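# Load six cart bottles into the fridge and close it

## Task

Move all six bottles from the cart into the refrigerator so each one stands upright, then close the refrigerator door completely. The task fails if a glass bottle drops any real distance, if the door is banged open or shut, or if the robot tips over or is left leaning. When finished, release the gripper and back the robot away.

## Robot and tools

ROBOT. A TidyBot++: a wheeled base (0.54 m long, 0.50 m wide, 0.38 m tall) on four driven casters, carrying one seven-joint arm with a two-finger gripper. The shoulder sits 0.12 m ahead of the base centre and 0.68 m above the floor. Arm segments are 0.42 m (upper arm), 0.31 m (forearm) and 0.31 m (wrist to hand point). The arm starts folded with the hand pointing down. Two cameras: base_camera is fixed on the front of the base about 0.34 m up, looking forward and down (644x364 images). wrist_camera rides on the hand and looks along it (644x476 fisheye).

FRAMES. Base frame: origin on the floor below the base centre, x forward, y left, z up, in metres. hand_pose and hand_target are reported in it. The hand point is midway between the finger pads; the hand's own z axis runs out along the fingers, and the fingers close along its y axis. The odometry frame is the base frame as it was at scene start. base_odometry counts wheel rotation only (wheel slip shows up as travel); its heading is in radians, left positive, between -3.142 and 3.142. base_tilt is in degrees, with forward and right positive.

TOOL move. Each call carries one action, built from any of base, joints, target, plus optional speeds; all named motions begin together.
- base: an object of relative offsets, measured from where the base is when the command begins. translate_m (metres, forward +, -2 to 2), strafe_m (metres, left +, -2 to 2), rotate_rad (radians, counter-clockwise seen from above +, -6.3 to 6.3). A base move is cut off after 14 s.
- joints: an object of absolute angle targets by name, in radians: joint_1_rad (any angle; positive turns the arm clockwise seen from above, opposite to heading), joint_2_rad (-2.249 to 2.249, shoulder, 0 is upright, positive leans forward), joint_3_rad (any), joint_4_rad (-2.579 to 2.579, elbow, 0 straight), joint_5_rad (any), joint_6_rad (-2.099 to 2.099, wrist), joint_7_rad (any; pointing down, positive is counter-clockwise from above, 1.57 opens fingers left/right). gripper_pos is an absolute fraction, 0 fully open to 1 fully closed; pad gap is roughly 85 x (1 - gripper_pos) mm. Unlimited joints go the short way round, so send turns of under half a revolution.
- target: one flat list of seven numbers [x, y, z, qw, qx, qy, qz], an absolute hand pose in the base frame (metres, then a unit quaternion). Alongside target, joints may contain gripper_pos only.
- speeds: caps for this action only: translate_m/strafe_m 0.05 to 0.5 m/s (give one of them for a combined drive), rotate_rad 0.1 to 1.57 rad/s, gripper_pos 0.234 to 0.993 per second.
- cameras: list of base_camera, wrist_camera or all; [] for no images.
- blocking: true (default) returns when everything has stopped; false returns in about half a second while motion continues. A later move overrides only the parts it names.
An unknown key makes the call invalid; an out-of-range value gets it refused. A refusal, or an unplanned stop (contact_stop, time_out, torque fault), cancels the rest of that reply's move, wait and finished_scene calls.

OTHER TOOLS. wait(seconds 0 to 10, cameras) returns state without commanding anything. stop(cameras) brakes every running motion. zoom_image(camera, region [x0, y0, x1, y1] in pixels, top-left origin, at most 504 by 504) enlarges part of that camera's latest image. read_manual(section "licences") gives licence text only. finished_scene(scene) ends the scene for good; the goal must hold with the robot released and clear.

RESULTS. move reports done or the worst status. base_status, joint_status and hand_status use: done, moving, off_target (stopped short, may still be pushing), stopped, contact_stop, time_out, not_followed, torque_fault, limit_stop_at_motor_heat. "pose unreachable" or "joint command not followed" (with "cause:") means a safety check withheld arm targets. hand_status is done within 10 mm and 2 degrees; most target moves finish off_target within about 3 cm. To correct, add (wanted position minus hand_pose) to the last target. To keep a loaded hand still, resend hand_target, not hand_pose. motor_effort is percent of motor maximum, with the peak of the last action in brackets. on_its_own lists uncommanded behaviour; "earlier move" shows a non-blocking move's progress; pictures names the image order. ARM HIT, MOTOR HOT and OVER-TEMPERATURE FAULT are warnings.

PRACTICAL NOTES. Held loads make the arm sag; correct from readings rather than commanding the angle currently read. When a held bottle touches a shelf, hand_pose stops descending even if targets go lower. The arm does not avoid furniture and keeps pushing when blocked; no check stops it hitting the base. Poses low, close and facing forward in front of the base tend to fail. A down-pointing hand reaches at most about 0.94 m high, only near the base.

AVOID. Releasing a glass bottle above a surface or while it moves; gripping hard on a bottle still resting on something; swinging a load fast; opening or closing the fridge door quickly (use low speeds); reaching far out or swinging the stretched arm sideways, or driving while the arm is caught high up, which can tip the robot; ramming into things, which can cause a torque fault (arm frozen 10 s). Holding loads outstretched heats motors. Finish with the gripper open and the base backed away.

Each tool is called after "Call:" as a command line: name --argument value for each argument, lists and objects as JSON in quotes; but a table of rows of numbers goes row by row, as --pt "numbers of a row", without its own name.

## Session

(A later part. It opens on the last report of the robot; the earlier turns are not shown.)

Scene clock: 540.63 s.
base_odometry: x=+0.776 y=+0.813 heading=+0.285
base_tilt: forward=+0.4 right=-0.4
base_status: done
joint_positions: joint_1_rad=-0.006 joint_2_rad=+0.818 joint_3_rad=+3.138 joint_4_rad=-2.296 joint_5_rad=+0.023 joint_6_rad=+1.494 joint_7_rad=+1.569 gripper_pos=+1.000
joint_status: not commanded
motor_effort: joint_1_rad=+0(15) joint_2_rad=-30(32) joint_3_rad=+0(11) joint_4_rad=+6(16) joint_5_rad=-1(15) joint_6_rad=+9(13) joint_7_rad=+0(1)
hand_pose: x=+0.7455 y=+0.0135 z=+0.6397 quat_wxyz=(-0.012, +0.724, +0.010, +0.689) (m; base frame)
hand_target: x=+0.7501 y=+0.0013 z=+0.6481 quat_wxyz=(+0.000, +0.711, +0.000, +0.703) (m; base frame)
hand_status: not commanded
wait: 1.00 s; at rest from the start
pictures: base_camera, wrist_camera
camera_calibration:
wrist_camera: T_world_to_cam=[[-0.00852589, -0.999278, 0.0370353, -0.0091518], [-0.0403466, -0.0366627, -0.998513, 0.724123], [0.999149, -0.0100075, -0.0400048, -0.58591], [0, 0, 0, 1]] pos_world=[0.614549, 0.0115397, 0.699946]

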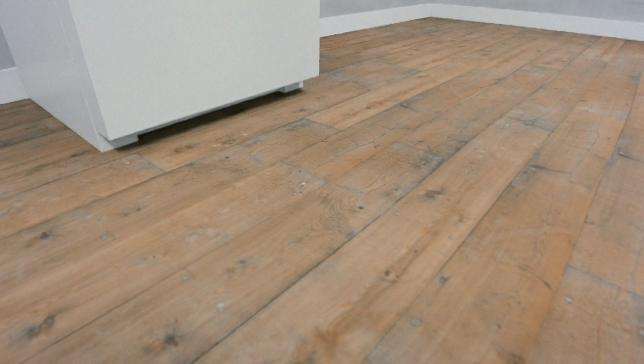

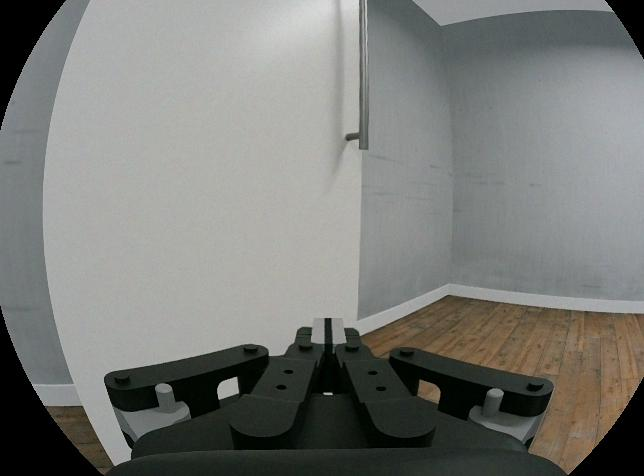

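Call:
move --base '{"translate_m": 0.657, "strafe_m": -0.631, "rotate_rad": 0.784}' --speeds '{"translate_m": 0.5, "rotate_rad": 1.0}'

Scene clock: 547.07 s.
move: done
base_odometry: x=+1.584 y=+0.392 heading=+1.069
base_tilt: forward=+0.4 right=-0.4
base_status: done
joint_positions: joint_1_rad=-0.003 joint_2_rad=+0.818 joint_3_rad=+3.138 joint_4_rad=-2.296 joint_5_rad=+0.023 joint_6_rad=+1.494 joint_7_rad=+1.569 gripper_pos=+1.000
joint_status: not commanded
motor_effort: joint_1_rad=+0(4) joint_2_rad=-29(30) joint_3_rad=+0(2) joint_4_rad=+6(7) joint_5_rad=-1(2) joint_6_rad=+9(9) joint_7_rad=+0(1)
hand_pose: x=+0.7456 y=+0.0116 z=+0.6398 quat_wxyz=(-0.011, +0.724, +0.009, +0.689) (m; base frame)
hand_target: x=+0.7501 y=+0.0013 z=+0.6481 quat_wxyz=(+0.000, +0.711, +0.000, +0.703) (m; base frame)
hand_status: not commanded
pictures: base_camera, wrist_camera
camera_calibration:
wrist_camera: T_world_to_cam=[[-0.0115789, -0.999237, 0.037313, -0.00897668], [-0.0403988, -0.0368175, -0.998505, 0.724104], [0.999117, -0.013069, -0.0399417, -0.585969], [0, 0, 0, 1]] pos_world=[0.614601, 0.0100318, 0.699952]

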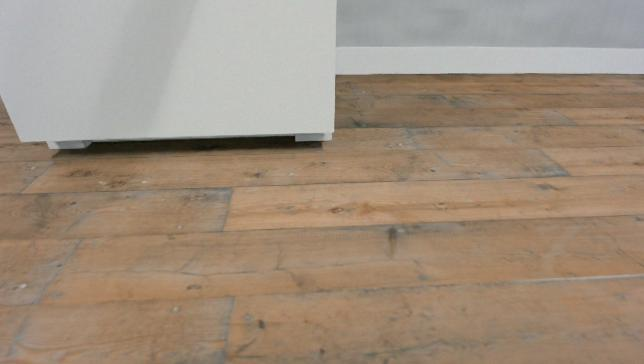

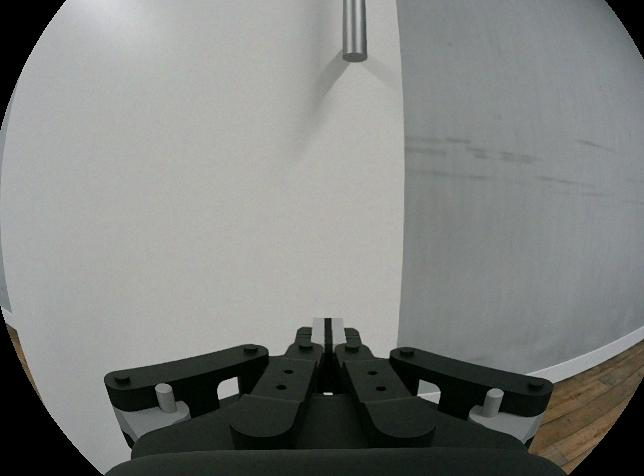

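Call:
move --base '{"translate_m": 0.15}' --speeds '{"translate_m": 0.15}' --cameras '["wrist_camera"]'

Call:
move --base '{"translate_m": 0.04}' --speeds '{"translate_m": 0.05}' --cameras '["wrist_camera"]'

Scene clock: 550.83 s.
move: done
base_odometry: x=+1.656 y=+0.523 heading=+1.070
base_tilt: forward=+0.4 right=-0.4
base_status: done
joint_positions: joint_1_rad=-0.003 joint_2_rad=+0.808 joint_3_rad=+3.139 joint_4_rad=-2.373 joint_5_rad=+0.022 joint_6_rad=+1.547 joint_7_rad=+1.569 gripper_pos=+1.000
joint_status: not commanded
motor_effort: joint_1_rad=-1(2) joint_2_rad=-23(31) joint_3_rad=+0(1) joint_4_rad=+19(26) joint_5_rad=+0(1) joint_6_rad=+3(10) joint_7_rad=+0(1)
hand_pose: x=+0.7214 y=+0.0113 z=+0.6391 quat_wxyz=(-0.011, +0.729, +0.008, +0.685) (m; base frame)
hand_target: x=+0.7501 y=+0.0013 z=+0.6481 quat_wxyz=(+0.000, +0.711, +0.000, +0.703) (m; base frame)
hand_status: not commanded
pictures: wrist_camera
camera_calibration:
wrist_camera: T_world_to_cam=[[-0.0114207, -0.999273, 0.0363839, -0.00903222], [-0.0536179, -0.0357219, -0.997922, 0.731591], [0.998496, -0.0133478, -0.0531709, -0.552943], [0, 0, 0, 1]] pos_world=[0.591234, 0.00972757, 0.700999]

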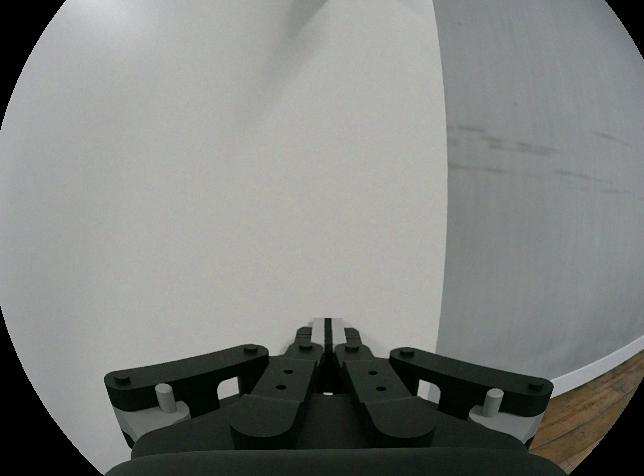

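Scene clock: 553.57 s.
move: time_out
base_odometry: x=+1.674 y=+0.555 heading=+1.069
base_tilt: forward=+0.3 right=-0.4
base_status: translate_m time_out (by the wheels' count: +0.036 of +0.040)
joint_positions: joint_1_rad=-0.003 joint_2_rad=+0.770 joint_3_rad=+3.139 joint_4_rad=-2.481 joint_5_rad=+0.022 joint_6_rad=+1.577 joint_7_rad=+1.569 gripper_pos=+1.000
joint_status: not commanded
motor_effort: joint_1_rad=+1(2) joint_2_rad=-17(24) joint_3_rad=+1(2) joint_4_rad=+31(40) joint_5_rad=-1(2) joint_6_rad=+0(5) joint_7_rad=+1(1)
hand_pose: x=+0.6870 y=+0.0111 z=+0.6394 quat_wxyz=(-0.011, +0.743, +0.008, +0.670) (m; base frame)
hand_target: x=+0.7501 y=+0.0013 z=+0.6481 quat_wxyz=(+0.000, +0.711, +0.000, +0.703) (m; base frame)
hand_status: not commanded
pictures: wrist_camera
camera_calibration:
wrist_camera: T_world_to_cam=[[-0.0100194, -0.999286, 0.0364408, -0.0106577], [-0.0942813, -0.0353362, -0.994918, 0.756031], [0.995495, -0.0134041, -0.0938599, -0.49054], [0, 0, 0, 1]] pos_world=[0.559503, 0.00948992, 0.706535]

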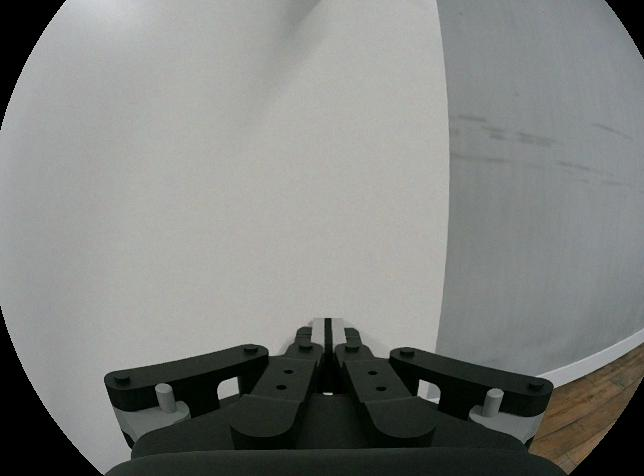

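Call:
move --base '{"translate_m": -0.2}' --speeds '{"translate_m": 0.3}'

Call:
move --base '{"translate_m": 0.1, "strafe_m": -0.85, "rotate_rad": 0.75}' --speeds '{"translate_m": 0.45, "rotate_rad": 0.4}'

Scene clock: 561.13 s.
move: done
base_odometry: x=+1.577 y=+0.379 heading=+1.070
base_tilt: forward=+0.3 right=-0.4
base_status: done
joint_positions: joint_1_rad=-0.002 joint_2_rad=+0.828 joint_3_rad=+3.139 joint_4_rad=-2.275 joint_5_rad=+0.022 joint_6_rad=+1.549 joint_7_rad=+1.569 gripper_pos=+1.000
joint_status: not commanded
motor_effort: joint_1_rad=+1(2) joint_2_rad=-30(32) joint_3_rad=+0(2) joint_4_rad=+6(31) joint_5_rad=-1(3) joint_6_rad=+9(11) joint_7_rad=+0(1)
hand_pose: x=+0.7521 y=+0.0108 z=+0.6572 quat_wxyz=(-0.010, +0.701, +0.008, +0.713) (m; base frame)
hand_target: x=+0.7501 y=+0.0013 z=+0.6481 quat_wxyz=(+0.000, +0.711, +0.000, +0.703) (m; base frame)
hand_status: not commanded
pictures: base_camera, wrist_camera
camera_calibration:
wrist_camera: T_world_to_cam=[[-0.0154299, -0.999253, 0.0354198, -0.00618804], [0.0248718, -0.0357966, -0.99905, 0.69301], [0.999572, -0.0145342, 0.0254056, -0.635073], [0, 0, 0, 1]] pos_world=[0.617469, 0.00939369, 0.708705]

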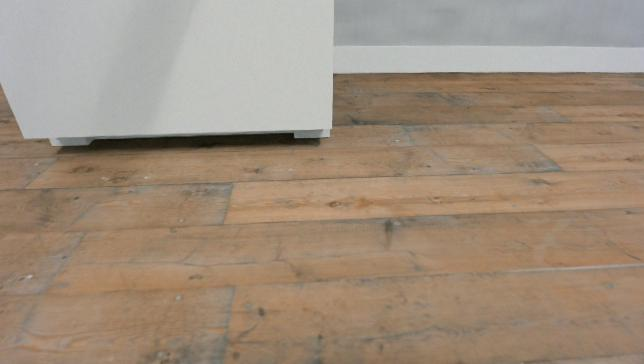

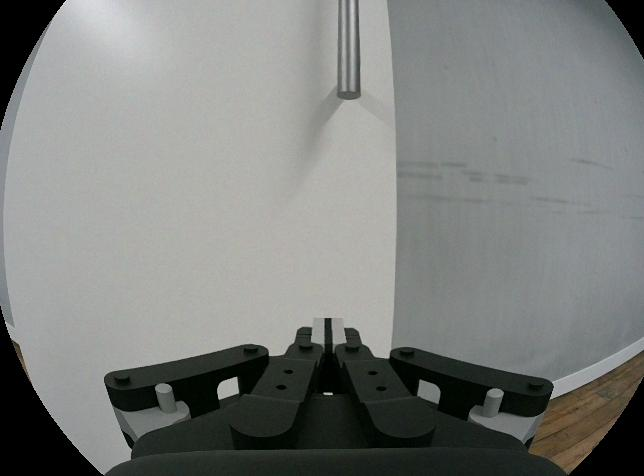

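Scene clock: 564.23 s.
move: done
base_odometry: x=+2.371 y=+0.059 heading=+1.821
base_tilt: forward=+0.4 right=-0.4
base_status: done
joint_positions: joint_1_rad=-0.001 joint_2_rad=+0.828 joint_3_rad=+3.140 joint_4_rad=-2.275 joint_5_rad=+0.022 joint_6_rad=+1.549 joint_7_rad=+1.569 gripper_pos=+1.000
joint_status: not commanded
motor_effort: joint_1_rad=+0(3) joint_2_rad=-30(30) joint_3_rad=+0(2) joint_4_rad=+5(7) joint_5_rad=+0(2) joint_6_rad=+9(9) joint_7_rad=+0(1)
hand_pose: x=+0.7521 y=+0.0098 z=+0.6572 quat_wxyz=(-0.009, +0.701, +0.008, +0.713) (m; base frame)
hand_target: x=+0.7501 y=+0.0013 z=+0.6481 quat_wxyz=(+0.000, +0.711, +0.000, +0.703) (m; base frame)
hand_status: not commanded
pictures: base_camera, wrist_camera
camera_calibration:
wrist_camera: T_world_to_cam=[[-0.0171613, -0.999213, 0.0357613, -0.00617562], [0.0248099, -0.0361811, -0.999037, 0.693006], [0.999545, -0.0162575, 0.0254113, -0.635076], [0, 0, 0, 1]] pos_world=[0.617488, 0.0085782, 0.708698]

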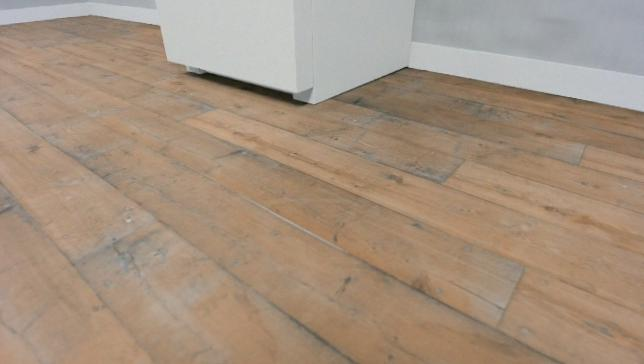

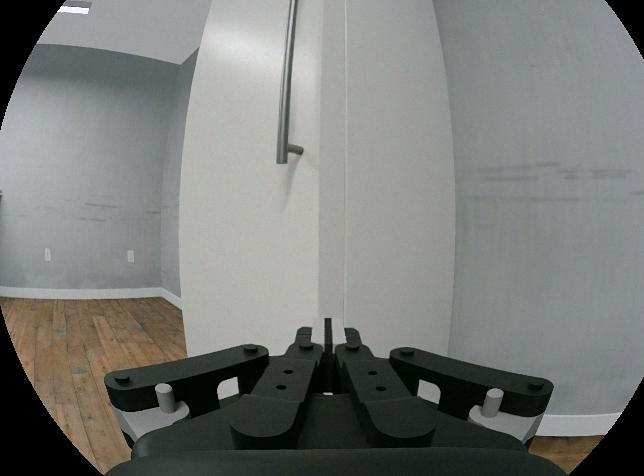

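Call:
zoom_image --camera "wrist_camera" --region '[270, 120, 400, 320]'

Call:
zoom_image --camera "base_camera" --region '[240, 0, 360, 120]'

Scaled by 2.520.

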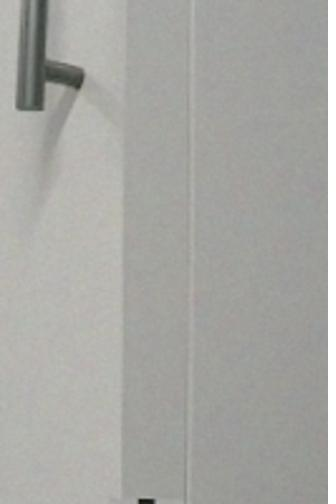

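Scaled by 4.200.

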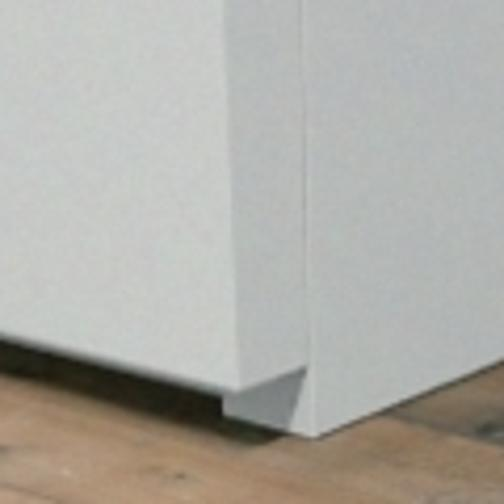

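Call:
finished_scene --scene 2

The scene is finished: the task was done.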